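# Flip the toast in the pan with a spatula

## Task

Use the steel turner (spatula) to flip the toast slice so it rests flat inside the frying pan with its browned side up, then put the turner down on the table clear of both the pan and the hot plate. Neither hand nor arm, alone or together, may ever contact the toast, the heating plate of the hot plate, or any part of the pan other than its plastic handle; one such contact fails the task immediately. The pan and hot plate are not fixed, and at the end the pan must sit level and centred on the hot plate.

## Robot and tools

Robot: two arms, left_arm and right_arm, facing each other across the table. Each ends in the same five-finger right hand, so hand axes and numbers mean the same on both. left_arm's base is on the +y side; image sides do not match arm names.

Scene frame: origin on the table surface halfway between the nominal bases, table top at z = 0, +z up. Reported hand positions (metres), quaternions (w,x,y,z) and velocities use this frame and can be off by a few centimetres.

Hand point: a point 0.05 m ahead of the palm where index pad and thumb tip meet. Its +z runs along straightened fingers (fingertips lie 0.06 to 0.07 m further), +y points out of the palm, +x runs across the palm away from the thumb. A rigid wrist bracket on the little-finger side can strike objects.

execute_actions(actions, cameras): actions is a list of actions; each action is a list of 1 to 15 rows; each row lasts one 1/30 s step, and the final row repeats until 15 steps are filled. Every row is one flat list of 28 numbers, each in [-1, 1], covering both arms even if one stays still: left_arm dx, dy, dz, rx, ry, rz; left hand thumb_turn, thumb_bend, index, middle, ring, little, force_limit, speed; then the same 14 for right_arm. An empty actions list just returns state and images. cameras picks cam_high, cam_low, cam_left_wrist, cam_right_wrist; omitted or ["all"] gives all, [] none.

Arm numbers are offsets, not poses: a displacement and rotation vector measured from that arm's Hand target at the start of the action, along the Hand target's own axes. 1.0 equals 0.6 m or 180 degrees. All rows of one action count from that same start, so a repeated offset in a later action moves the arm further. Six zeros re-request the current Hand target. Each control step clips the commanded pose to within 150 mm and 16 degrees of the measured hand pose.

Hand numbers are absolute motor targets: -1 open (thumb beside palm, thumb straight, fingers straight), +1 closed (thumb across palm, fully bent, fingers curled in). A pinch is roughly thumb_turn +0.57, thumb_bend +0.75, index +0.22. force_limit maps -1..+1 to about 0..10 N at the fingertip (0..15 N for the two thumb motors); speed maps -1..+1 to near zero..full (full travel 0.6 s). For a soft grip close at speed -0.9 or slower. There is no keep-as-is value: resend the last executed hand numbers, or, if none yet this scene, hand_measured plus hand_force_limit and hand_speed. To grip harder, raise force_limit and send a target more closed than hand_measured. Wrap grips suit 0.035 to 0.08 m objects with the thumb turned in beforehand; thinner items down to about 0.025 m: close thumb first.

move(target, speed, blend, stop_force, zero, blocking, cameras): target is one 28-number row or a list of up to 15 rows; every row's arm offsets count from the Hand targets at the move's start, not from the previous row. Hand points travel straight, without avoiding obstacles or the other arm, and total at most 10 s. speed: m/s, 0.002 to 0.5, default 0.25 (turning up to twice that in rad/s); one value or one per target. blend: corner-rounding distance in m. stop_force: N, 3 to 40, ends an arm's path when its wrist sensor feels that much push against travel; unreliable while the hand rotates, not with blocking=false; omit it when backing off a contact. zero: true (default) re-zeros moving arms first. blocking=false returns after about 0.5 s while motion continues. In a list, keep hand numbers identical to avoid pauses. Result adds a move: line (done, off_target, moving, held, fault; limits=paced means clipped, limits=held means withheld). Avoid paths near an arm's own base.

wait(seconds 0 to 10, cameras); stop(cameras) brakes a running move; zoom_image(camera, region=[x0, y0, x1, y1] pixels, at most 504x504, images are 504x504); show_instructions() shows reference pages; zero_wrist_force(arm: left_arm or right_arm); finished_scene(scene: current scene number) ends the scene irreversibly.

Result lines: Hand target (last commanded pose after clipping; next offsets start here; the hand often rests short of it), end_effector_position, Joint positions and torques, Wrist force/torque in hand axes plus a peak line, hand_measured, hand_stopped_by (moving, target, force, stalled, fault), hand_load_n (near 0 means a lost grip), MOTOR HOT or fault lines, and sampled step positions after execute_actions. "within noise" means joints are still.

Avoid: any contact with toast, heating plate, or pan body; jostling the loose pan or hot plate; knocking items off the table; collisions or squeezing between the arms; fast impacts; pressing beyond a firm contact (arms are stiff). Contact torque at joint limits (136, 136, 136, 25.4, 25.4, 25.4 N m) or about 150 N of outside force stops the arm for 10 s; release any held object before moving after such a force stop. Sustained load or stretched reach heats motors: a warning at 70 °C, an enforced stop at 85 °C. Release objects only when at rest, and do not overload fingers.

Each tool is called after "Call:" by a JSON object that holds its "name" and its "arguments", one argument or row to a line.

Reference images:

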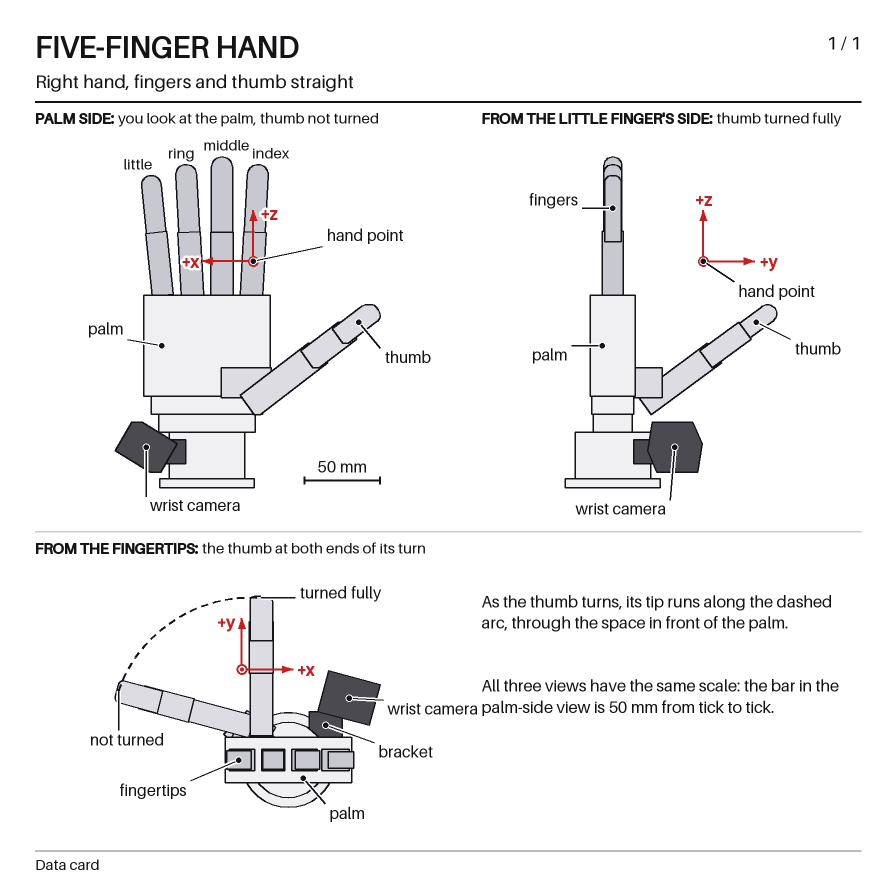

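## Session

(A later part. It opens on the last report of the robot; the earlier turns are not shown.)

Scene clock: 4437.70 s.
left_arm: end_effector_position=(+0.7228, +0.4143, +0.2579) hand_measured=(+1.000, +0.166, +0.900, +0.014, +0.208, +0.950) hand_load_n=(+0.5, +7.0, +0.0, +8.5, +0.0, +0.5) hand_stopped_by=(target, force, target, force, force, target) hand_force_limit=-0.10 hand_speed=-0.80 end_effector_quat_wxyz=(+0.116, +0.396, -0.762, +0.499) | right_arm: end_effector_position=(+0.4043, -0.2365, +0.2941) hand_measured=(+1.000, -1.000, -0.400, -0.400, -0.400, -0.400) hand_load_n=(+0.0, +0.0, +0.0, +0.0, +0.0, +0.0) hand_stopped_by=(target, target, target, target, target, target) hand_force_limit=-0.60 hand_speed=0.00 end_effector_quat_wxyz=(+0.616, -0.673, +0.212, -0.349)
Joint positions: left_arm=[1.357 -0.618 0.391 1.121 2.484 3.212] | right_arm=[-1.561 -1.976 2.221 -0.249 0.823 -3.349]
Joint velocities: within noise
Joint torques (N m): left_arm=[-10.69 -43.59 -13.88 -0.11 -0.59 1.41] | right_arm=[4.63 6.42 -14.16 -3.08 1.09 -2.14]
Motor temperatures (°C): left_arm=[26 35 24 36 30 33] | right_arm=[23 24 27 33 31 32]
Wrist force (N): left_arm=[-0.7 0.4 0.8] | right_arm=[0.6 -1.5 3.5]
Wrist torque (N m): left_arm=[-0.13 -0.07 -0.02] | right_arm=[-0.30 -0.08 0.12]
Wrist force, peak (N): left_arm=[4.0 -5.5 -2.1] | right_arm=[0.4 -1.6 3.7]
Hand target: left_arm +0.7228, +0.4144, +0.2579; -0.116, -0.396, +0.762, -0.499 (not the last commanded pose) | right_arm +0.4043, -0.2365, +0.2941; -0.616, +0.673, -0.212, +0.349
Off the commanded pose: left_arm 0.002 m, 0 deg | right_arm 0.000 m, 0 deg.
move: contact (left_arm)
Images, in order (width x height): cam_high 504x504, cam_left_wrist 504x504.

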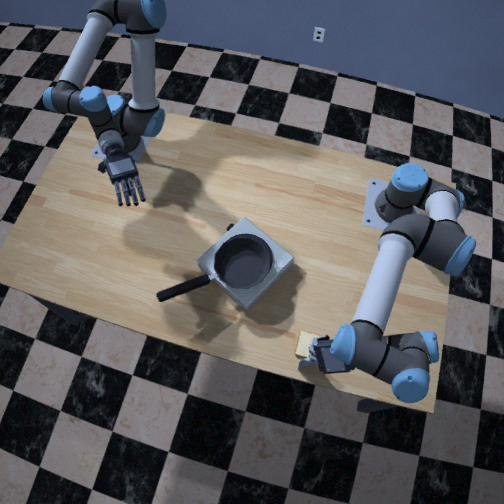

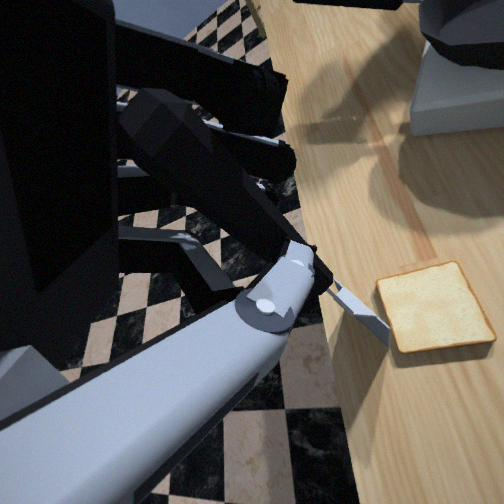

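Call:
{"name": "move", "arguments": {
  "target": [
    [0.0155,0.0015,0.0059,-0.038,0.0446,0.0317,1,0.97,0.9,0.6,0.95,0.95,-0.1,-0.8,0,0,0,0,0,0,1,-1,-0.4,-0.4,-0.4,-0.4,-0.6,0],
    [0.0933,0.0842,-0.0205,-0.038,0.0446,0.0317,1,0.97,0.9,0.6,0.95,0.95,-0.1,-0.8,0,0,0,0,0,0,1,-1,-0.4,-0.4,-0.4,-0.4,-0.6,0]
  ],
  "speed": 0.05,
  "cameras": ["cam_high","cam_left_wrist"]
}}

Call:
{"name": "zoom_image", "arguments": {
  "camera": "cam_high",
  "region": [280, 310, 350, 380]
}}

Scene clock: 4514.43 s.
left_arm: end_effector_position=(+0.6469, +0.4069, +0.2621) hand_measured=(+1.000, +0.166, +0.900, +0.014, +0.208, +0.950) hand_load_n=(+1.0, +7.0, +0.0, +9.0, +0.0, +0.0) hand_stopped_by=(target, force, target, force, force, target) hand_force_limit=-0.10 hand_speed=-0.80 end_effector_quat_wxyz=(+0.167, +0.314, -0.800, +0.484) | right_arm: end_effector_position=(+0.4043, -0.2365, +0.2941) hand_measured=(+1.000, -1.000, -0.400, -0.400, -0.400, -0.400) hand_load_n=(+0.5, +0.0, +0.0, +0.0, +0.0, +0.0) hand_stopped_by=(target, target, target, target, target, target) hand_force_limit=-0.60 hand_speed=0.00 end_effector_quat_wxyz=(+0.616, -0.673, +0.212, -0.349)
Joint positions: left_arm=[1.337 -0.745 0.665 1.206 2.586 3.495] | right_arm=[-1.561 -1.976 2.221 -0.249 0.823 -3.349]
Joint velocities: within noise
Joint torques (N m): left_arm=[8.32 -45.27 -14.9 3.56 0.64 -1.64] | right_arm=[4.73 6.23 -13.85 -3.15 1.09 -2.05]
Motor temperatures (°C): left_arm=[26 35 24 36 30 33] | right_arm=[23 24 27 33 31 32]
Wrist force (N): left_arm=[-1.2 1.2 1.1] | right_arm=[0.6 -1.7 3.3]
Wrist torque (N m): left_arm=[-0.09 -0.07 -0.02] | right_arm=[-0.32 -0.07 0.11]
Wrist force, peak (N): left_arm=[-1.4 1.6 1.2] | right_arm=[0.4 -1.8 3.6]
Hand target: left_arm +0.6469, +0.4070, +0.2620; -0.167, -0.314, +0.800, -0.484 | right_arm +0.4043, -0.2365, +0.2941; -0.616, +0.673, -0.212, +0.349
Off the commanded pose: left_arm 0.000 m, 0 deg | right_arm 0.000 m, 0 deg.
elbow stopped short (left arm): the move would have taken joint 3 (elbow) straighter than the controller allows.
move: done
Images, in order (width x height): cam_high 504x504, cam_left_wrist 504x504.

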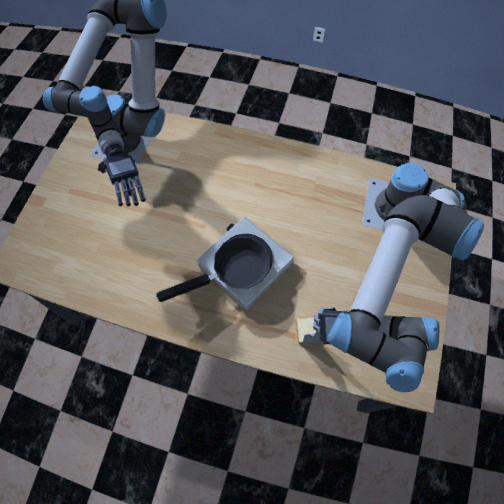

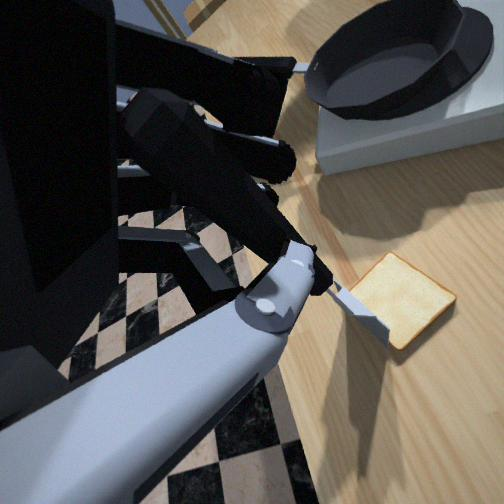

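Scaled by 7.200.

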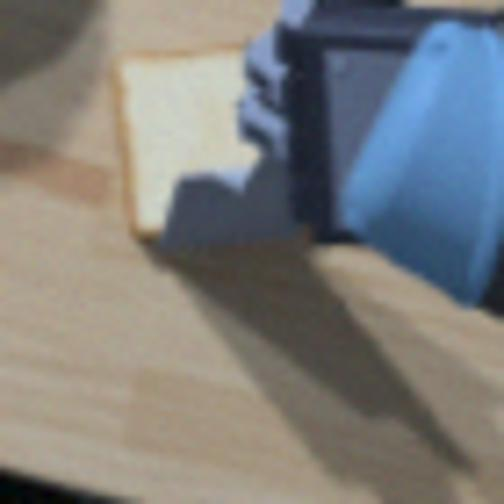

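Call:
{"name": "move", "arguments": {
  "target": [0.1622,0.1439,-0.008,0,0,0,1,0.97,0.9,0.6,0.95,0.95,-0.1,-0.8,0,0,0,0,0,0,1,-1,-0.4,-0.4,-0.4,-0.4,-0.6,0],
  "speed": 0.06,
  "cameras": ["cam_high","cam_left_wrist"]
}}

Call:
{"name": "zoom_image", "arguments": {
  "camera": "cam_high",
  "region": [270, 260, 370, 360]
}}

Scene clock: 4529.93 s.
left_arm: end_effector_position=(+0.5167, +0.4069, +0.2621) hand_measured=(+1.000, +0.166, +0.900, +0.014, +0.208, +0.950) hand_load_n=(+0.5, +6.5, +0.0, +8.5, +0.0, +0.0) hand_stopped_by=(target, force, target, force, force, target) hand_force_limit=-0.10 hand_speed=-0.80 end_effector_quat_wxyz=(+0.167, +0.314, -0.800, +0.484) | right_arm: end_effector_position=(+0.4043, -0.2365, +0.2941) hand_measured=(+1.000, -1.000, -0.400, -0.400, -0.400, -0.400) hand_load_n=(+0.0, +0.0, -0.5, +0.0, +0.0, +0.0) hand_stopped_by=(target, target, target, target, target, target) hand_force_limit=-0.60 hand_speed=0.00 end_effector_quat_wxyz=(+0.616, -0.673, +0.212, -0.349)
Joint positions: left_arm=[1.278 -1.139 1.291 0.894 2.559 3.399] | right_arm=[-1.561 -1.976 2.221 -0.249 0.823 -3.349]
Joint velocities: within noise
Joint torques (N m): left_arm=[12.97 -34.37 -15.52 3.17 2.56 1.76] | right_arm=[4.63 6.65 -13.81 -3.06 1.02 -2.04]
Motor temperatures (°C): left_arm=[26 35 24 36 30 33] | right_arm=[23 24 27 33 31 32]
Wrist force (N): left_arm=[-0.9 0.7 1.1] | right_arm=[0.4 -1.7 3.1]
Wrist torque (N m): left_arm=[-0.17 -0.10 -0.02] | right_arm=[-0.29 -0.03 0.09]
Wrist force, peak (N): left_arm=[-1.3 1.5 1.4] | right_arm=[0.4 -1.8 3.7]
Hand target: left_arm +0.5167, +0.4070, +0.2621; -0.167, -0.314, +0.800, -0.484 | right_arm +0.4043, -0.2365, +0.2941; -0.616, +0.673, -0.212, +0.349
Off the commanded pose: left_arm 0.000 m, 0 deg | right_arm 0.000 m, 0 deg.
move: done
Images, in order (width x height): cam_high 504x504, cam_left_wrist 504x504.

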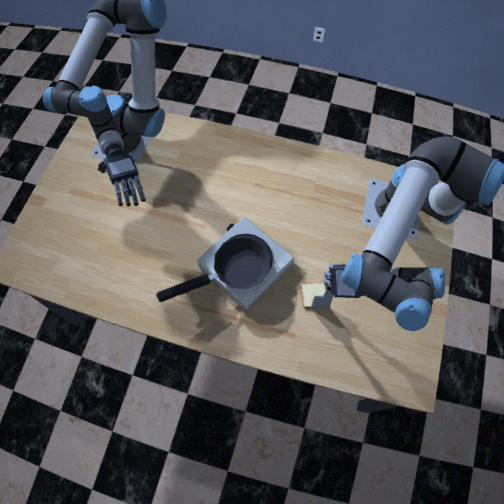

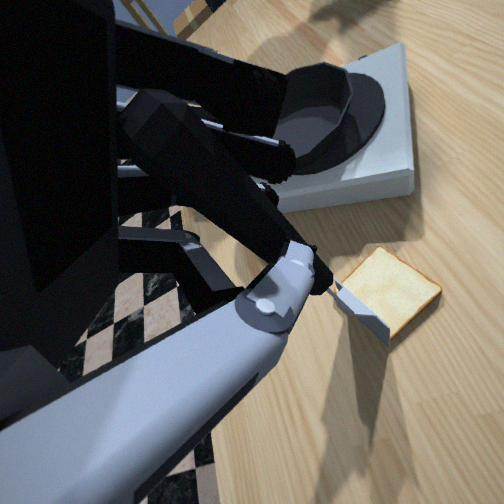

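Scaled by 5.040.

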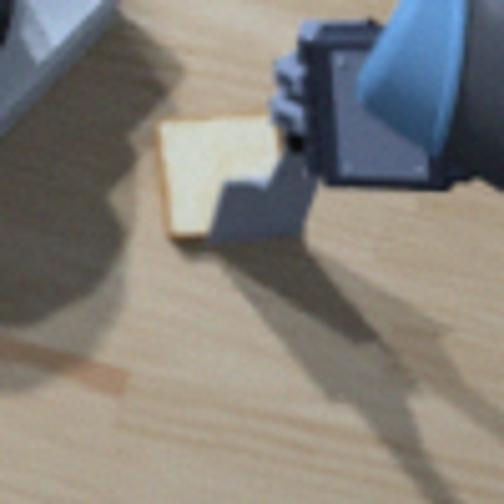

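Call:
{"name": "move", "arguments": {
  "target": [0.2291,0.1715,0.0335,0,0,0,1,0.97,0.9,0.6,0.95,0.95,-0.1,-0.8,0,0,0,0,0,0,1,-1,-0.4,-0.4,-0.4,-0.4,-0.6,0],
  "speed": 0.06,
  "cameras": ["cam_high","cam_left_wrist"]
}}

Call:
{"name": "zoom_image", "arguments": {
  "camera": "cam_high",
  "region": [270, 210, 370, 310]
}}

Scene clock: 4561.83 s.
left_arm: end_effector_position=(+0.3465, +0.3768, +0.2623) hand_measured=(+1.000, +0.166, +0.900, +0.014, +0.208, +0.950) hand_load_n=(+1.0, +7.0, +0.0, +9.0, +0.0, +0.0) hand_stopped_by=(target, force, target, force, force, target) hand_force_limit=-0.10 hand_speed=-0.80 end_effector_quat_wxyz=(+0.167, +0.314, -0.800, +0.484) | right_arm: end_effector_position=(+0.4043, -0.2365, +0.2941) hand_measured=(+1.000, -1.000, -0.400, -0.400, -0.400, -0.400) hand_load_n=(+0.0, +0.5, +0.0, +0.0, +0.0, +0.0) hand_stopped_by=(target, target, target, target, target, target) hand_force_limit=-0.60 hand_speed=0.00 end_effector_quat_wxyz=(+0.616, -0.673, +0.212, -0.349)
Joint positions: left_arm=[1.038 -1.6 1.801 0.594 2.412 3.084] | right_arm=[-1.561 -1.976 2.221 -0.249 0.823 -3.349]
Joint velocities: within noise
Joint torques (N m): left_arm=[12.4 -9.4 -28.65 2.68 2.72 1.49] | right_arm=[5.03 6.34 -13.86 -3.09 1.04 -1.91]
Motor temperatures (°C): left_arm=[26 35 24 36 30 33] | right_arm=[23 24 27 33 31 32]
Wrist force (N): left_arm=[-1.1 0.8 0.7] | right_arm=[0.5 -1.6 3.5]
Wrist torque (N m): left_arm=[-0.11 -0.05 -0.01] | right_arm=[-0.31 -0.06 0.11]
Wrist force, peak (N): left_arm=[-1.7 1.4 1.2] | right_arm=[0.8 -1.8 3.5]
Hand target: left_arm +0.3465, +0.3769, +0.2623; -0.167, -0.314, +0.800, -0.484 | right_arm +0.4043, -0.2365, +0.2941; -0.616, +0.673, -0.212, +0.349
Off the commanded pose: left_arm 0.000 m, 0 deg | right_arm 0.000 m, 0 deg.
move: done
Images, in order (width x height): cam_high 504x504, cam_left_wrist 504x504.

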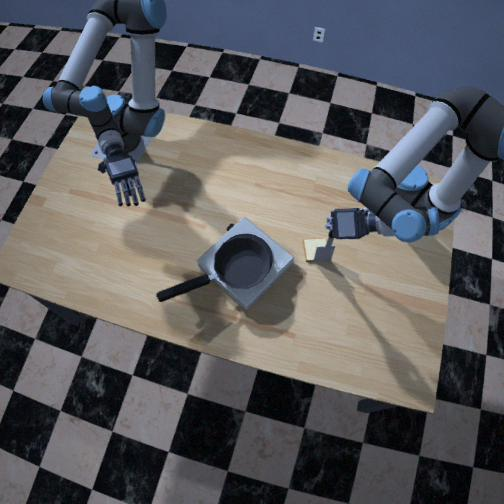

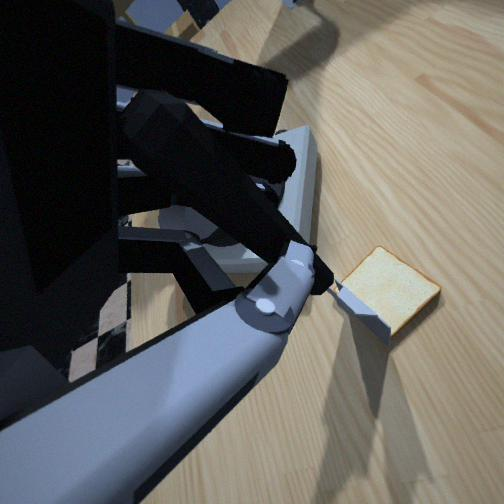

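Scaled by 5.040.

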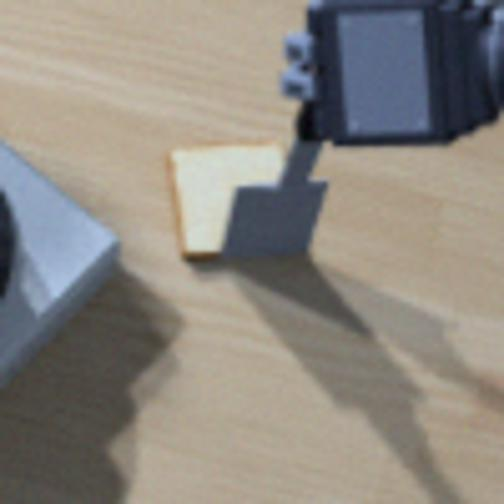

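Call:
{"name": "move", "arguments": {
  "target": [0.21,0.0643,0.1614,0.0254,-0.0298,-0.0212,1,0.97,0.9,0.6,0.95,0.95,-0.1,-0.8,0,0,0,0,0,0,1,-1,-0.4,-0.4,-0.4,-0.4,-0.6,0],
  "speed": 0.06,
  "cameras": ["cam_high","cam_left_wrist"]
}}

Call:
{"name": "zoom_image", "arguments": {
  "camera": "cam_high",
  "region": [240, 160, 340, 260]
}}

Scene clock: 4593.63 s.
left_arm: end_effector_position=(+0.2303, +0.2618, +0.2623) hand_measured=(+1.000, +0.166, +0.900, +0.014, +0.208, +0.950) hand_load_n=(+1.0, +7.0, +0.0, +9.0, +0.0, +0.0) hand_stopped_by=(target, force, target, force, force, target) hand_force_limit=-0.10 hand_speed=-0.80 end_effector_quat_wxyz=(+0.133, +0.369, -0.776, +0.494) | right_arm: end_effector_position=(+0.4043, -0.2365, +0.2941) hand_measured=(+1.000, -1.000, -0.400, -0.400, -0.400, -0.400) hand_load_n=(+0.0, +0.0, +0.0, +0.0, +0.0, +0.0) hand_stopped_by=(target, target, target, target, target, target) hand_force_limit=-0.60 hand_speed=0.00 end_effector_quat_wxyz=(+0.616, -0.673, +0.212, -0.349)
Joint positions: left_arm=[0.281 -1.923 2.011 0.411 1.671 2.489] | right_arm=[-1.561 -1.976 2.221 -0.249 0.823 -3.349]
Joint velocities: within noise
Joint torques (N m): left_arm=[-6.87 2.66 -29.03 1.22 -1.37 -0.08] | right_arm=[4.93 6.2 -14.04 -3.14 0.97 -1.92]
Motor temperatures (°C): left_arm=[26 35 24 36 30 33] | right_arm=[23 24 27 33 31 32]
Wrist force (N): left_arm=[-1.2 1.1 1.3] | right_arm=[0.4 -1.2 3.3]
Wrist torque (N m): left_arm=[-0.09 -0.06 -0.02] | right_arm=[-0.25 -0.04 0.11]
Wrist force, peak (N): left_arm=[-1.7 1.2 1.3] | right_arm=[0.6 -1.7 3.7]
Hand target: left_arm +0.2303, +0.2617, +0.2623; -0.133, -0.369, +0.776, -0.494 | right_arm +0.4043, -0.2365, +0.2941; -0.616, +0.673, -0.212, +0.349
Off the commanded pose: left_arm 0.000 m, 0 deg | right_arm 0.000 m, 0 deg.
move: done
Images, in order (width x height): cam_high 504x504, cam_left_wrist 504x504.

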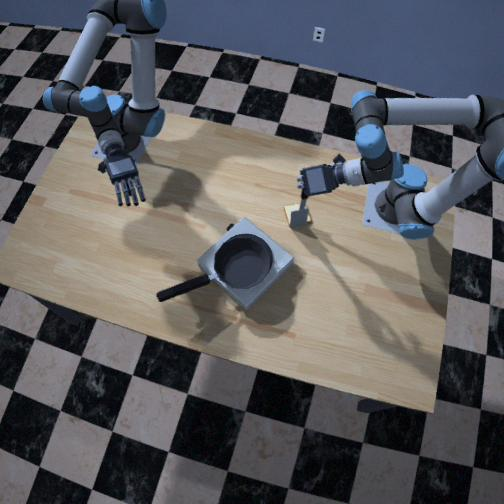

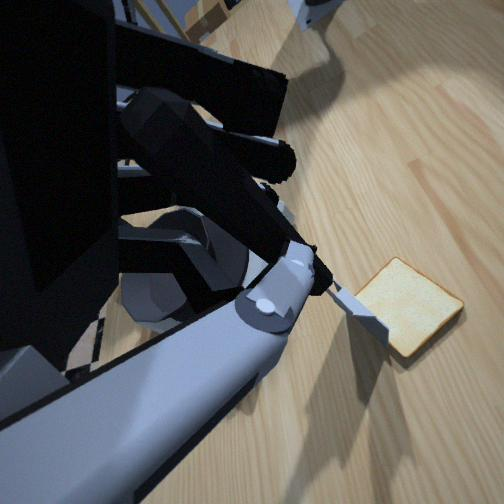

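Scaled by 5.040.

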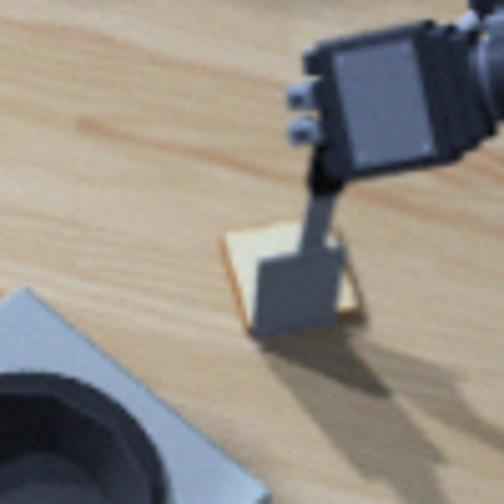

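Call:
{"name": "move", "arguments": {
  "target": [0.1902,0.1268,0.05,-0.0444,0.052,0.0371,1,0.97,0.9,0.6,0.95,0.95,-0.1,-0.8,0,0,0,0,0,0,1,-1,-0.4,-0.4,-0.4,-0.4,-0.6,0],
  "speed": 0.06,
  "cameras": ["cam_high","cam_left_wrist"]
}}

Call:
{"name": "zoom_image", "arguments": {
  "camera": "cam_high",
  "region": [240, 120, 340, 220]
}}

Scene clock: 4613.93 s.
left_arm: end_effector_position=(+0.1025, +0.2034, +0.2624) hand_measured=(+1.000, +0.166, +0.900, +0.014, +0.208, +0.950) hand_load_n=(+0.5, +7.0, +0.0, +9.0, +0.0, +0.0) hand_stopped_by=(target, force, target, force, force, target) hand_force_limit=-0.10 hand_speed=-0.80 end_effector_quat_wxyz=(+0.192, +0.272, -0.815, +0.474) | right_arm: end_effector_position=(+0.4043, -0.2365, +0.2941) hand_measured=(+1.000, -1.000, -0.400, -0.400, -0.400, -0.400) hand_load_n=(+0.0, +0.0, +0.0, +0.0, +0.0, +0.0) hand_stopped_by=(target, target, target, target, target, target) hand_force_limit=-0.60 hand_speed=0.00 end_effector_quat_wxyz=(+0.616, -0.673, +0.212, -0.349)
Joint positions: left_arm=[-0.167 -1.939 2.021 0.416 1.492 2.392] | right_arm=[-1.561 -1.976 2.221 -0.249 0.823 -3.349]
Joint velocities: within noise
Joint torques (N m): left_arm=[11.89 -14.97 -15.94 0.04 1.64 1.87] | right_arm=[4.11 5.71 -13.87 -3.1 1.04 -1.89]
Motor temperatures (°C): left_arm=[26 35 24 36 30 33] | right_arm=[23 24 27 33 31 32]
Wrist force (N): left_arm=[-1.4 1.0 1.2] | right_arm=[0.4 -1.6 3.4]
Wrist torque (N m): left_arm=[-0.10 -0.04 -0.03] | right_arm=[-0.30 -0.04 0.10]
Wrist force, peak (N): left_arm=[-1.8 1.6 1.4] | right_arm=[0.6 -1.6 3.7]
Hand target: left_arm +0.1026, +0.2035, +0.2624; -0.192, -0.272, +0.815, -0.474 | right_arm +0.4043, -0.2365, +0.2941; -0.616, +0.673, -0.212, +0.349
Off the commanded pose: left_arm 0.000 m, 0 deg | right_arm 0.000 m, 0 deg.
move: done
Images, in order (width x height): cam_high 504x504, cam_left_wrist 504x504.

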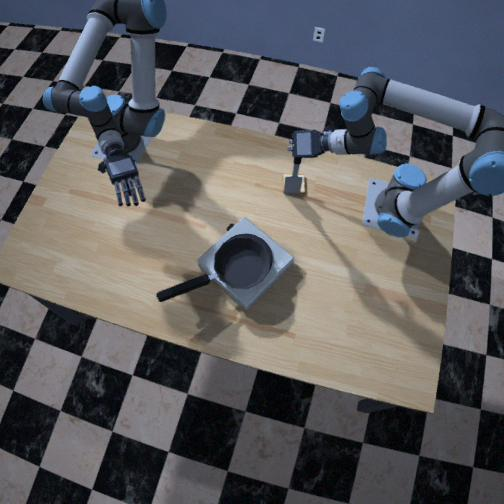

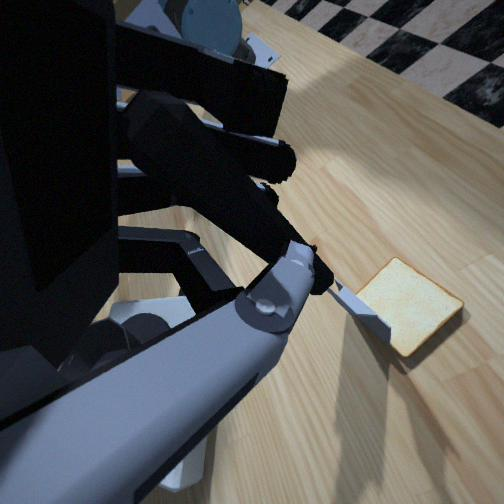

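Scaled by 5.040.

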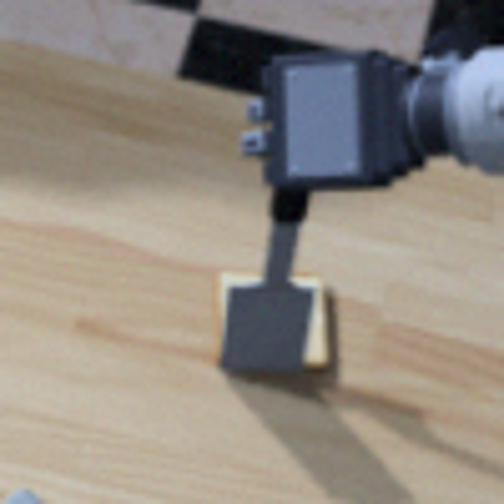

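Call:
{"name": "move", "arguments": {
  "target": [0.1308,0.1002,0.0165,-0.0444,0.052,0.0371,1,0.97,0.9,0.6,0.95,0.95,-0.1,-0.8,0,0,0,0,0,0,1,-1,-0.4,-0.4,-0.4,-0.4,-0.6,0],
  "speed": 0.05,
  "cameras": ["cam_high","cam_left_wrist"]
}}

Call:
{"name": "zoom_image", "arguments": {
  "camera": "cam_high",
  "region": [240, 100, 340, 200]
}}

Scene clock: 4634.43 s.
left_arm: end_effector_position=(+0.0032, +0.1985, +0.2623) hand_measured=(+1.000, +0.166, +0.900, +0.014, +0.208, +0.950) hand_load_n=(+1.0, +7.0, +0.0, +9.0, +0.0, +0.0) hand_stopped_by=(target, force, target, force, force, target) hand_force_limit=-0.10 hand_speed=-0.80 end_effector_quat_wxyz=(+0.248, +0.170, -0.842, +0.447) end_effector_velocity=(+0.002, +0.000, +0.000) end_effector_angular_velocity=(+0.000, +0.000, +0.004) | right_arm: end_effector_position=(+0.4043, -0.2365, +0.2941) hand_measured=(+1.000, -1.000, -0.400, -0.400, -0.400, -0.400) hand_load_n=(+0.0, +0.0, +0.0, +0.0, +0.0, +0.0) hand_stopped_by=(target, target, target, target, target, target) hand_force_limit=-0.60 hand_speed=0.00 end_effector_quat_wxyz=(+0.616, -0.673, +0.212, -0.349)
Joint positions: left_arm=[-0.421 -1.945 2.025 0.418 1.484 2.388] | right_arm=[-1.561 -1.976 2.221 -0.249 0.823 -3.349]
Joint velocities: left_arm=[0.005 0 -0.001 0.001 0 0] | right_arm=[within noise]
Joint torques (N m): left_arm=[10.85 -9.42 -22.83 -1.17 -0.46 0.81] | right_arm=[4.51 5.72 -13.32 -3.07 0.91 -1.88]
Motor temperatures (°C): left_arm=[26 35 24 36 30 33] | right_arm=[23 24 27 33 31 32]
Wrist force (N): left_arm=[-1.3 1.2 0.8] | right_arm=[0.7 -1.5 3.2]
Wrist torque (N m): left_arm=[-0.04 -0.03 -0.02] | right_arm=[-0.28 -0.08 0.12]
Wrist force, peak (N): left_arm=[-1.5 1.6 1.2] | right_arm=[0.4 -1.7 3.8]
Hand target: left_arm +0.0033, +0.1985, +0.2623; -0.248, -0.171, +0.842, -0.448 | right_arm +0.4043, -0.2365, +0.2941; -0.616, +0.673, -0.212, +0.349
Off the commanded pose: left_arm 0.000 m, 0 deg | right_arm 0.000 m, 0 deg.
move: done
Images, in order (width x height): cam_high 504x504, cam_left_wrist 504x504.

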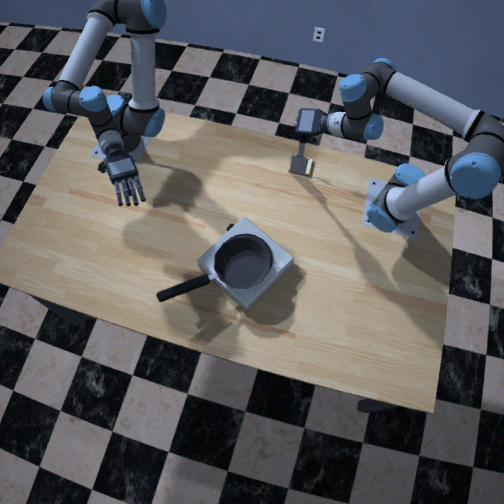

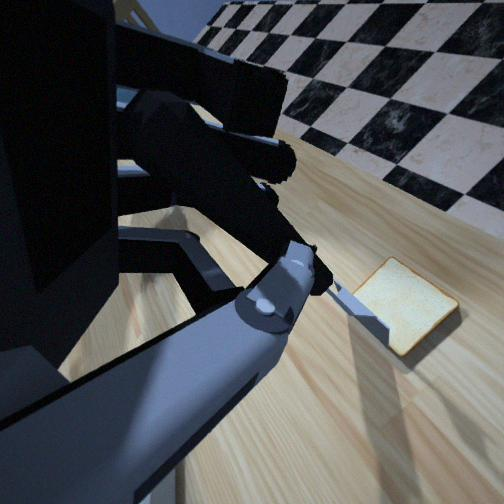

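Scaled by 5.040.

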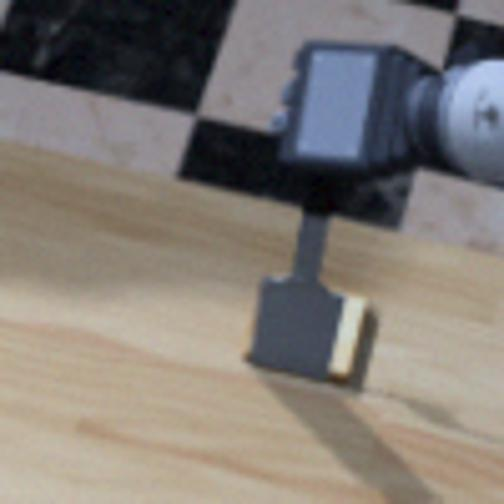

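Call:
{"name": "move", "arguments": {
  "target": [
    [-0.0082,-0.0102,-0.0058,0,0,0,1,0.97,0.9,0.6,0.95,0.95,-0.1,-0.8,0,0,0,0,0,0,1,-1,-0.4,-0.4,-0.4,-0.4,-0.6,0],
    [-0.0112,0.0072,-0.0303,0,0,0,1,0.97,0.9,0.6,0.95,0.95,-0.1,-0.8,0,0,0,0,0,0,1,-1,-0.4,-0.4,-0.4,-0.4,-0.6,0],
    [0.1073,0.0842,0.0102,0,0,0,1,0.97,0.9,0.6,0.95,0.95,-0.1,-0.8,0,0,0,0,0,0,1,-1,-0.4,-0.4,-0.4,-0.4,-0.6,0]
  ],
  "speed": 0.04,
  "cameras": ["cam_high","cam_left_wrist"]
}}

Call:
{"name": "zoom_image", "arguments": {
  "camera": "cam_high",
  "region": [260, 100, 340, 180]
}}

Scene clock: 4661.00 s.
left_arm: end_effector_position=(-0.0768, +0.2166, +0.2623) hand_measured=(+1.000, +0.166, +0.900, +0.014, +0.208, +0.950) hand_load_n=(+1.0, +7.0, +0.0, +8.5, +0.0, +0.0) hand_stopped_by=(target, force, target, force, force, target) hand_force_limit=-0.10 hand_speed=-0.80 end_effector_quat_wxyz=(+0.248, +0.170, -0.842, +0.447) | right_arm: end_effector_position=(+0.4043, -0.2365, +0.2941) hand_measured=(+1.000, -1.000, -0.400, -0.400, -0.400, -0.400) hand_load_n=(+0.0, +0.0, +0.0, -0.5, +0.0, +0.0) hand_stopped_by=(target, target, target, target, target, target) hand_force_limit=-0.60 hand_speed=0.00 end_effector_quat_wxyz=(+0.616, -0.673, +0.212, -0.349)
Joint positions: left_arm=[-0.856 -1.998 2.064 0.496 1.107 2.161] | right_arm=[-1.561 -1.976 2.221 -0.249 0.823 -3.349]
Joint velocities: within noise
Joint torques (N m): left_arm=[12.79 -13.03 -19.84 -1.27 1.53 1.47] | right_arm=[4.78 5.83 -13.61 -3.12 0.86 -1.84]
Motor temperatures (°C): left_arm=[26 35 24 36 30 33] | right_arm=[23 24 27 33 31 32]
Wrist force (N): left_arm=[-0.9 1.1 1.4] | right_arm=[0.6 -1.5 3.5]
Wrist torque (N m): left_arm=[-0.09 -0.13 0.02] | right_arm=[-0.29 -0.07 0.11]
Wrist force, peak (N): left_arm=[-1.9 1.4 1.1] | right_arm=[0.5 -1.5 3.8]
Hand target: left_arm -0.0767, +0.2165, +0.2623; -0.248, -0.171, +0.842, -0.448 | right_arm +0.4043, -0.2365, +0.2941; -0.616, +0.673, -0.212, +0.349
Off the commanded pose: left_arm 0.000 m, 0 deg | right_arm 0.000 m, 0 deg.
move: done
Images, in order (width x height): cam_high 504x504, cam_left_wrist 504x504.

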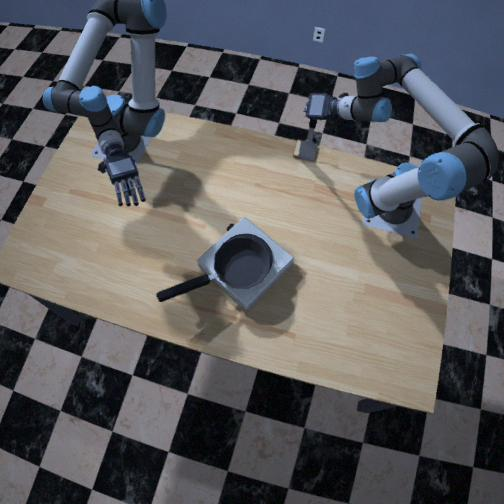

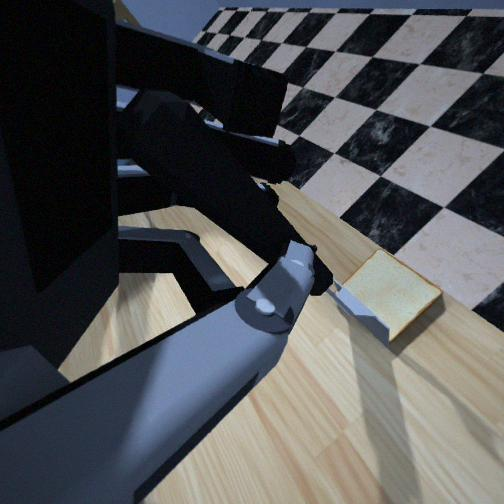

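Scaled by 6.300.

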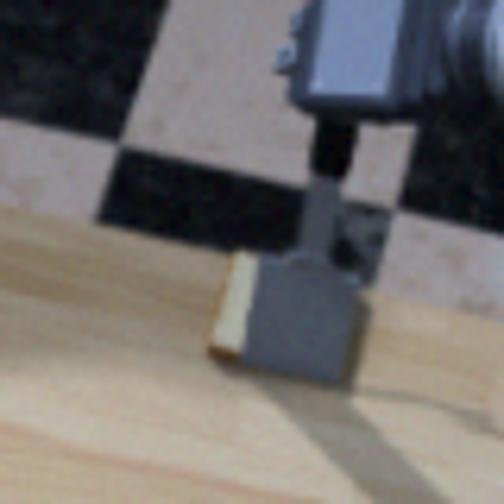

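Call:
{"name": "move", "arguments": {
  "target": [0.0485,0.0245,0.0238,0,0,0,1,0.97,0.9,0.6,0.95,0.95,-0.1,-0.8,0,0,0,0,0,0,1,-1,-0.4,-0.4,-0.4,-0.4,-0.6,0],
  "speed": 0.03,
  "cameras": ["cam_high","cam_left_wrist"]
}}

Call:
{"name": "zoom_image", "arguments": {
  "camera": "cam_high",
  "region": [270, 110, 340, 180]
}}

Call:
{"name": "zoom_image", "arguments": {
  "camera": "cam_left_wrist",
  "region": [310, 200, 504, 394]
}}

Scene clock: 4673.47 s.
left_arm: end_effector_position=(-0.1120, +0.2106, +0.2623) hand_measured=(+1.000, +0.166, +0.900, +0.014, +0.208, +0.950) hand_load_n=(+1.0, +7.0, +0.0, +9.0, -0.5, +0.0) hand_stopped_by=(target, force, target, force, force, target) hand_force_limit=-0.10 hand_speed=-0.80 end_effector_quat_wxyz=(+0.248, +0.171, -0.842, +0.448) end_effector_velocity=(+0.002, +0.001, -0.002) end_effector_angular_velocity=(+0.003, -0.005, -0.002) | right_arm: end_effector_position=(+0.4043, -0.2365, +0.2941) hand_measured=(+1.000, -1.000, -0.400, -0.400, -0.400, -0.400) hand_load_n=(+0.0, +0.0, +0.0, -0.5, +0.0, +0.0) hand_stopped_by=(target, target, target, target, target, target) hand_force_limit=-0.60 hand_speed=0.00 end_effector_quat_wxyz=(+0.616, -0.673, +0.212, -0.349)
Joint positions: left_arm=[-0.958 -1.945 2.037 0.5 1.021 2.097] | right_arm=[-1.561 -1.976 2.221 -0.249 0.823 -3.349]
Joint velocities: left_arm=[0.004 -0.002 0.003 0.003 0.005 0.004] | right_arm=[within noise]
Joint torques (N m): left_arm=[12.03 -13.1 -13.98 1.6 1.25 1.55] | right_arm=[4.53 6.05 -13.84 -3.08 0.91 -1.87]
Motor temperatures (°C): left_arm=[26 35 24 36 30 33] | right_arm=[23 24 27 33 31 32]
Wrist force (N): left_arm=[-1.4 0.9 1.4] | right_arm=[0.5 -1.5 3.4]
Wrist torque (N m): left_arm=[-0.15 -0.07 -0.02] | right_arm=[-0.28 -0.05 0.11]
Wrist force, peak (N): left_arm=[-1.4 1.6 1.6] | right_arm=[0.6 -1.7 3.7]
Hand target: left_arm -0.1118, +0.2106, +0.2623; -0.248, -0.171, +0.842, -0.448 | right_arm +0.4043, -0.2365, +0.2941; -0.616, +0.673, -0.212, +0.349
Off the commanded pose: left_arm 0.000 m, 0 deg | right_arm 0.000 m, 0 deg.
move: done
Images, in order (width x height): cam_high 504x504, cam_left_wrist 504x504.

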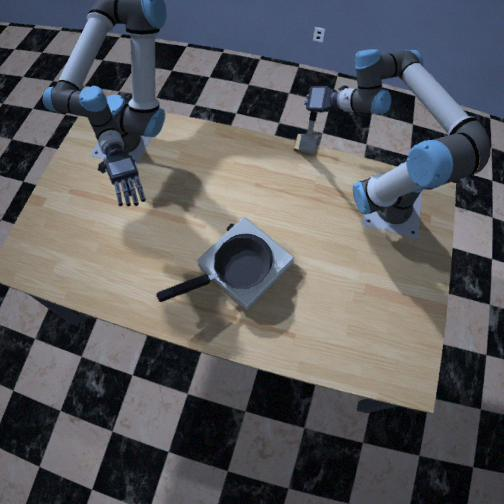

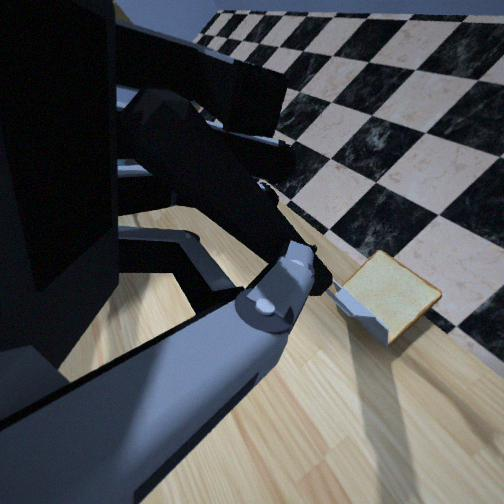

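Scaled by 7.200.

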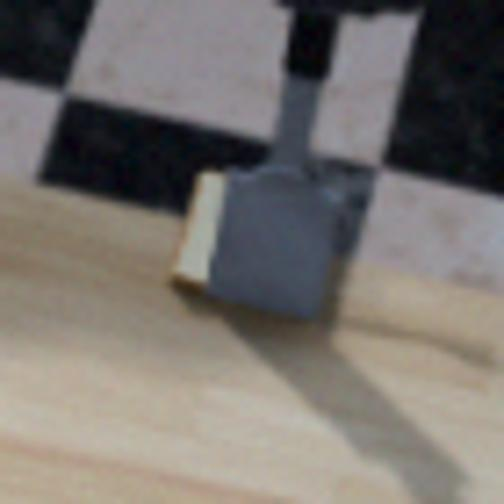

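Scaled by 2.598.

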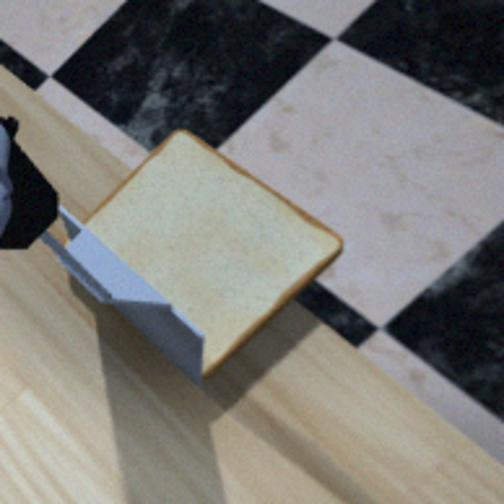

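Call:
{"name": "move", "arguments": {
  "target": [
    [0.0598,-0.0995,-0.0688,0,0,0,1,0.97,0.9,0.6,0.95,0.95,-0.1,-0.8,0,0,0,0,0,0,1,-1,-0.4,-0.4,-0.4,-0.4,-0.6,0],
    [0.261,0.021,0.003,0,0,0,1,0.97,0.9,0.6,0.95,0.95,-0.1,-0.8,0,0,0,0,0,0,1,-1,-0.4,-0.4,-0.4,-0.4,-0.6,0]
  ],
  "speed": [0.06,0.12],
  "blend": 0.01,
  "cameras": ["cam_high","cam_left_wrist"]
}}

Call:
{"name": "zoom_image", "arguments": {
  "camera": "cam_high",
  "region": [260, 90, 360, 190]
}}

Scene clock: 4815.30 s.
left_arm: end_effector_position=(-0.2469, +0.2058, +0.3424) hand_measured=(+1.000, +0.166, +0.900, +0.014, +0.208, +0.950) hand_load_n=(+2.0, +7.0, +0.0, +8.5, +0.0, +0.0) hand_stopped_by=(target, force, target, force, force, target) hand_force_limit=-0.10 hand_speed=-0.80 end_effector_quat_wxyz=(+0.248, +0.170, -0.842, +0.448) | right_arm: end_effector_position=(+0.4043, -0.2365, +0.2941) hand_measured=(+1.000, -1.000, -0.400, -0.400, -0.400, -0.400) hand_load_n=(+0.0, +0.0, +0.0, +0.0, +0.0, +0.0) hand_stopped_by=(target, target, target, target, target, target) hand_force_limit=-0.60 hand_speed=0.00 end_effector_quat_wxyz=(+0.616, -0.673, +0.212, -0.349)
Joint positions: left_arm=[-1.227 -1.714 1.686 0.748 0.807 1.89] | right_arm=[-1.561 -1.976 2.221 -0.249 0.823 -3.349]
Joint velocities: within noise
Joint torques (N m): left_arm=[6.32 -8.99 -22.39 -1.08 0.34 0.63] | right_arm=[4.52 5.99 -14.07 -3.06 0.86 -1.73]
Motor temperatures (°C): left_arm=[26 35 24 36 30 33] | right_arm=[23 23 27 33 31 32]
Wrist force (N): left_arm=[-1.3 1.0 1.1] | right_arm=[0.5 -1.6 3.4]
Wrist torque (N m): left_arm=[-0.06 -0.04 -0.01] | right_arm=[-0.30 -0.06 0.11]
Wrist force, peak (N): left_arm=[-1.8 1.9 1.5] | right_arm=[0.5 -1.6 3.8]
Hand target: left_arm -0.2469, +0.2058, +0.3424; -0.248, -0.171, +0.842, -0.448 | right_arm +0.4043, -0.2365, +0.2941; -0.616, +0.673, -0.212, +0.349
Off the commanded pose: left_arm 0.000 m, 0 deg | right_arm 0.000 m, 0 deg.
move: done; blend cut to 0 m at target 1
Images, in order (width x height): cam_high 504x504, cam_left_wrist 504x504.

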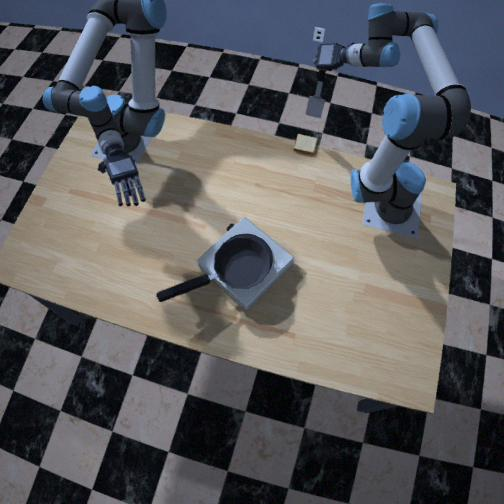

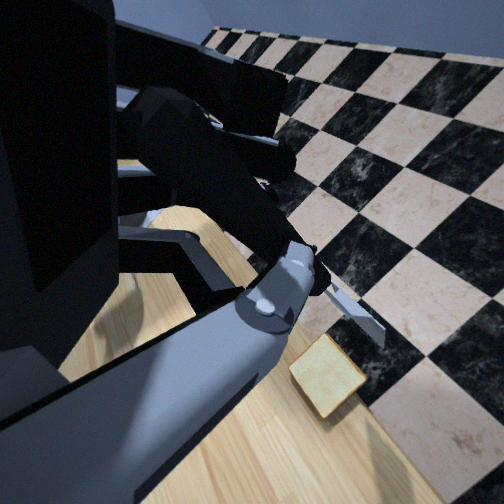

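Scaled by 5.040.

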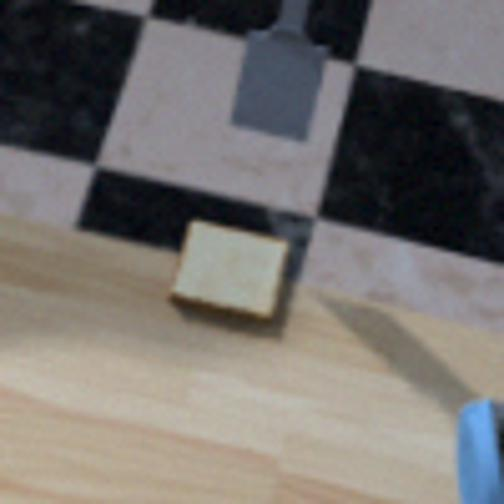

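Call:
{"name": "move", "arguments": {
  "target": [
    [-0.0713,0.0767,0.073,0,0,0,1,0.97,0.9,0.6,0.95,0.95,-0.1,-0.8,0,0,0,0,0,0,1,-1,-0.4,-0.4,-0.4,-0.4,-0.6,0],
    [-0.2625,-0.0423,0.0113,0,0,0,1,0.97,0.9,0.6,0.95,0.95,-0.1,-0.8,0,0,0,0,0,0,1,-1,-0.4,-0.4,-0.4,-0.4,-0.6,0]
  ],
  "speed": [0.08,0.04],
  "cameras": ["cam_high","cam_left_wrist"]
}}

Call:
{"name": "zoom_image", "arguments": {
  "camera": "cam_high",
  "region": [260, 110, 360, 210]
}}

Scene clock: 4833.73 s.
left_arm: end_effector_position=(-0.1068, +0.1966, +0.2662) hand_measured=(+1.000, +0.166, +0.900, +0.014, +0.208, +0.950) hand_load_n=(+1.0, +7.0, +0.0, +9.0, +0.0, +0.0) hand_stopped_by=(target, force, target, force, force, target) hand_force_limit=-0.10 hand_speed=-0.80 end_effector_quat_wxyz=(+0.248, +0.171, -0.842, +0.448) end_effector_velocity=(-0.002, +0.000, +0.000) end_effector_angular_velocity=(-0.001, +0.002, +0.001) | right_arm: end_effector_position=(+0.4043, -0.2365, +0.2941) hand_measured=(+1.000, -1.000, -0.400, -0.400, -0.400, -0.400) hand_load_n=(+0.0, +0.0, +0.0, +0.0, +0.0, +0.0) hand_stopped_by=(target, target, target, target, target, target) hand_force_limit=-0.60 hand_speed=0.00 end_effector_quat_wxyz=(+0.616, -0.673, +0.212, -0.349)
Joint positions: left_arm=[-0.882 -1.913 2.004 0.478 1.084 2.145] | right_arm=[-1.561 -1.976 2.221 -0.249 0.823 -3.349]
Joint velocities: left_arm=[-0.005 0.001 -0.001 0 -0.005 -0.004] | right_arm=[within noise]
Joint torques (N m): left_arm=[-13.74 4.17 -29.53 0.45 -2.67 -1.92] | right_arm=[4.51 5.94 -13.69 -3.08 0.69 -1.75]
Motor temperatures (°C): left_arm=[26 35 24 36 30 33] | right_arm=[23 23 27 33 31 32]
Wrist force (N): left_arm=[-0.9 0.9 0.9] | right_arm=[0.5 -1.6 3.2]
Wrist torque (N m): left_arm=[-0.09 -0.11 0.01] | right_arm=[-0.29 -0.05 0.11]
Wrist force, peak (N): left_arm=[-1.9 1.7 1.8] | right_arm=[0.5 -2.0 3.6]
Hand target: left_arm -0.1069, +0.1966, +0.2662; -0.248, -0.171, +0.842, -0.448 | right_arm +0.4043, -0.2365, +0.2941; -0.616, +0.673, -0.212, +0.349
Off the commanded pose: left_arm 0.000 m, 0 deg | right_arm 0.000 m, 0 deg.
move: done
Images, in order (width x height): cam_high 504x504, cam_left_wrist 504x504.

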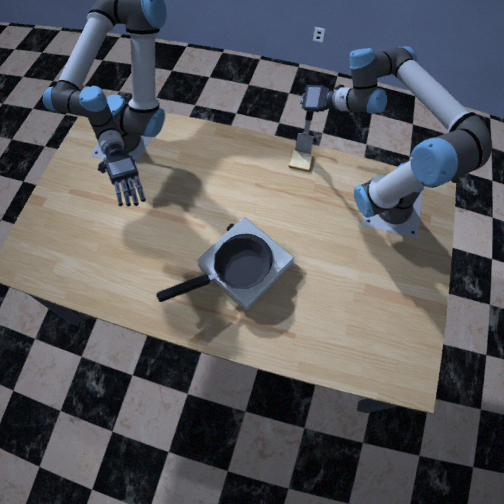

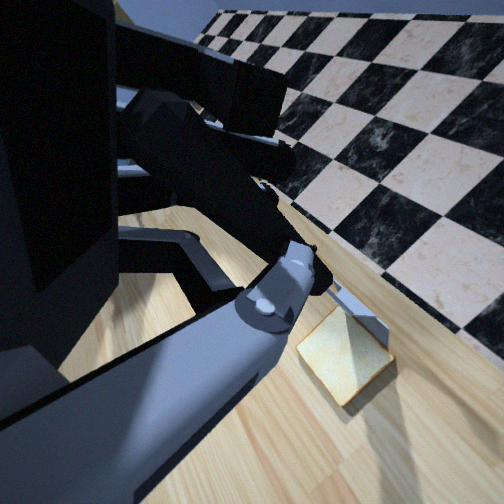

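Scaled by 5.040.

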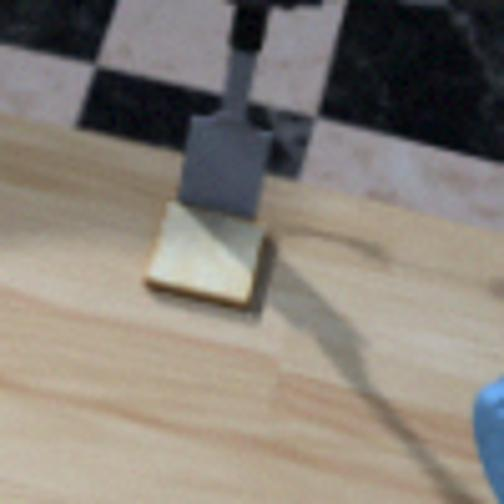

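Call:
{"name": "move", "arguments": {
  "target": [-0.1742,-0.1375,-0.0153,0,0,0,1,0.97,0.9,0.6,0.95,0.95,-0.1,-0.8,0,0,0,0,0,0,1,-1,-0.4,-0.4,-0.4,-0.4,-0.6,0],
  "speed": 0.05,
  "cameras": ["cam_high","cam_left_wrist"]
}}

Call:
{"name": "zoom_image", "arguments": {
  "camera": "cam_high",
  "region": [240, 120, 340, 220]
}}

Scene clock: 4844.63 s.
left_arm: end_effector_position=(+0.0232, +0.1664, +0.2661) hand_measured=(+1.000, +0.166, +0.900, +0.014, +0.208, +0.950) hand_load_n=(+1.0, +6.5, +0.0, +8.5, +0.0, +0.0) hand_stopped_by=(target, force, target, force, force, target) hand_force_limit=-0.10 hand_speed=-0.80 end_effector_quat_wxyz=(+0.248, +0.171, -0.842, +0.448) | right_arm: end_effector_position=(+0.4043, -0.2365, +0.2941) hand_measured=(+1.000, -1.000, -0.400, -0.400, -0.400, -0.400) hand_load_n=(+0.0, +0.0, +0.0, +0.0, +0.0, -0.5) hand_stopped_by=(target, target, target, target, target, target) hand_force_limit=-0.60 hand_speed=0.00 end_effector_quat_wxyz=(+0.616, -0.673, +0.212, -0.349)
Joint positions: left_arm=[-0.28 -1.837 1.944 0.39 1.607 2.455] | right_arm=[-1.561 -1.976 2.221 -0.249 0.823 -3.349]
Joint velocities: within noise
Joint torques (N m): left_arm=[-3.89 -18.55 -16.28 1.07 -0.65 -1.28] | right_arm=[4.18 5.99 -13.78 -3.09 0.65 -1.65]
Motor temperatures (°C): left_arm=[26 35 24 36 30 33] | right_arm=[23 23 27 33 31 32]
Wrist force (N): left_arm=[-1.4 0.7 1.4] | right_arm=[0.6 -1.7 3.1]
Wrist torque (N m): left_arm=[-0.16 -0.04 -0.03] | right_arm=[-0.30 -0.06 0.11]
Wrist force, peak (N): left_arm=[-1.6 1.5 1.1] | right_arm=[0.5 -2.1 3.5]
Hand target: left_arm +0.0232, +0.1664, +0.2661; -0.248, -0.171, +0.842, -0.448 | right_arm +0.4043, -0.2365, +0.2941; -0.616, +0.673, -0.212, +0.349
Off the commanded pose: left_arm 0.000 m, 0 deg | right_arm 0.000 m, 0 deg.
move: done
Images, in order (width x height): cam_high 504x504, cam_left_wrist 504x504.

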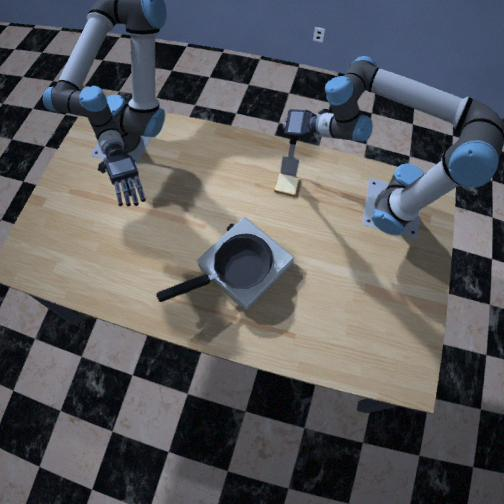

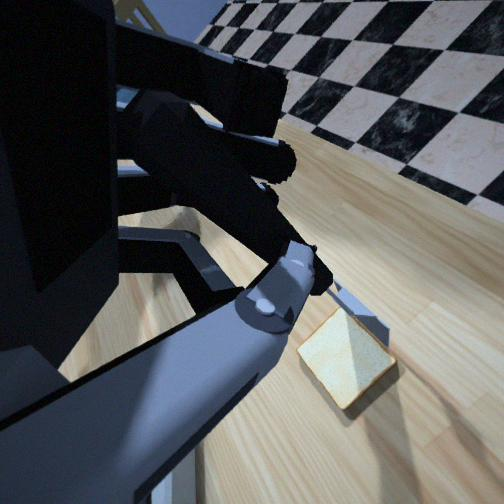

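Scaled by 5.040.

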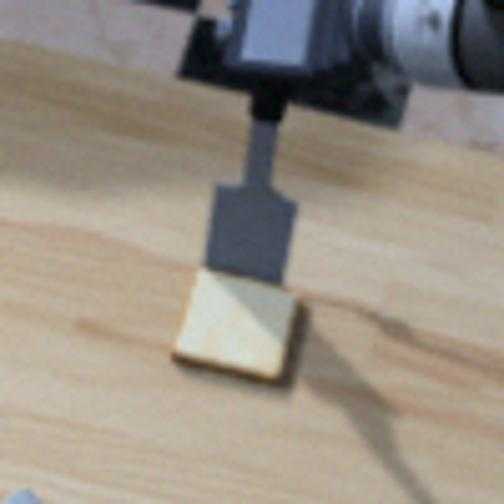

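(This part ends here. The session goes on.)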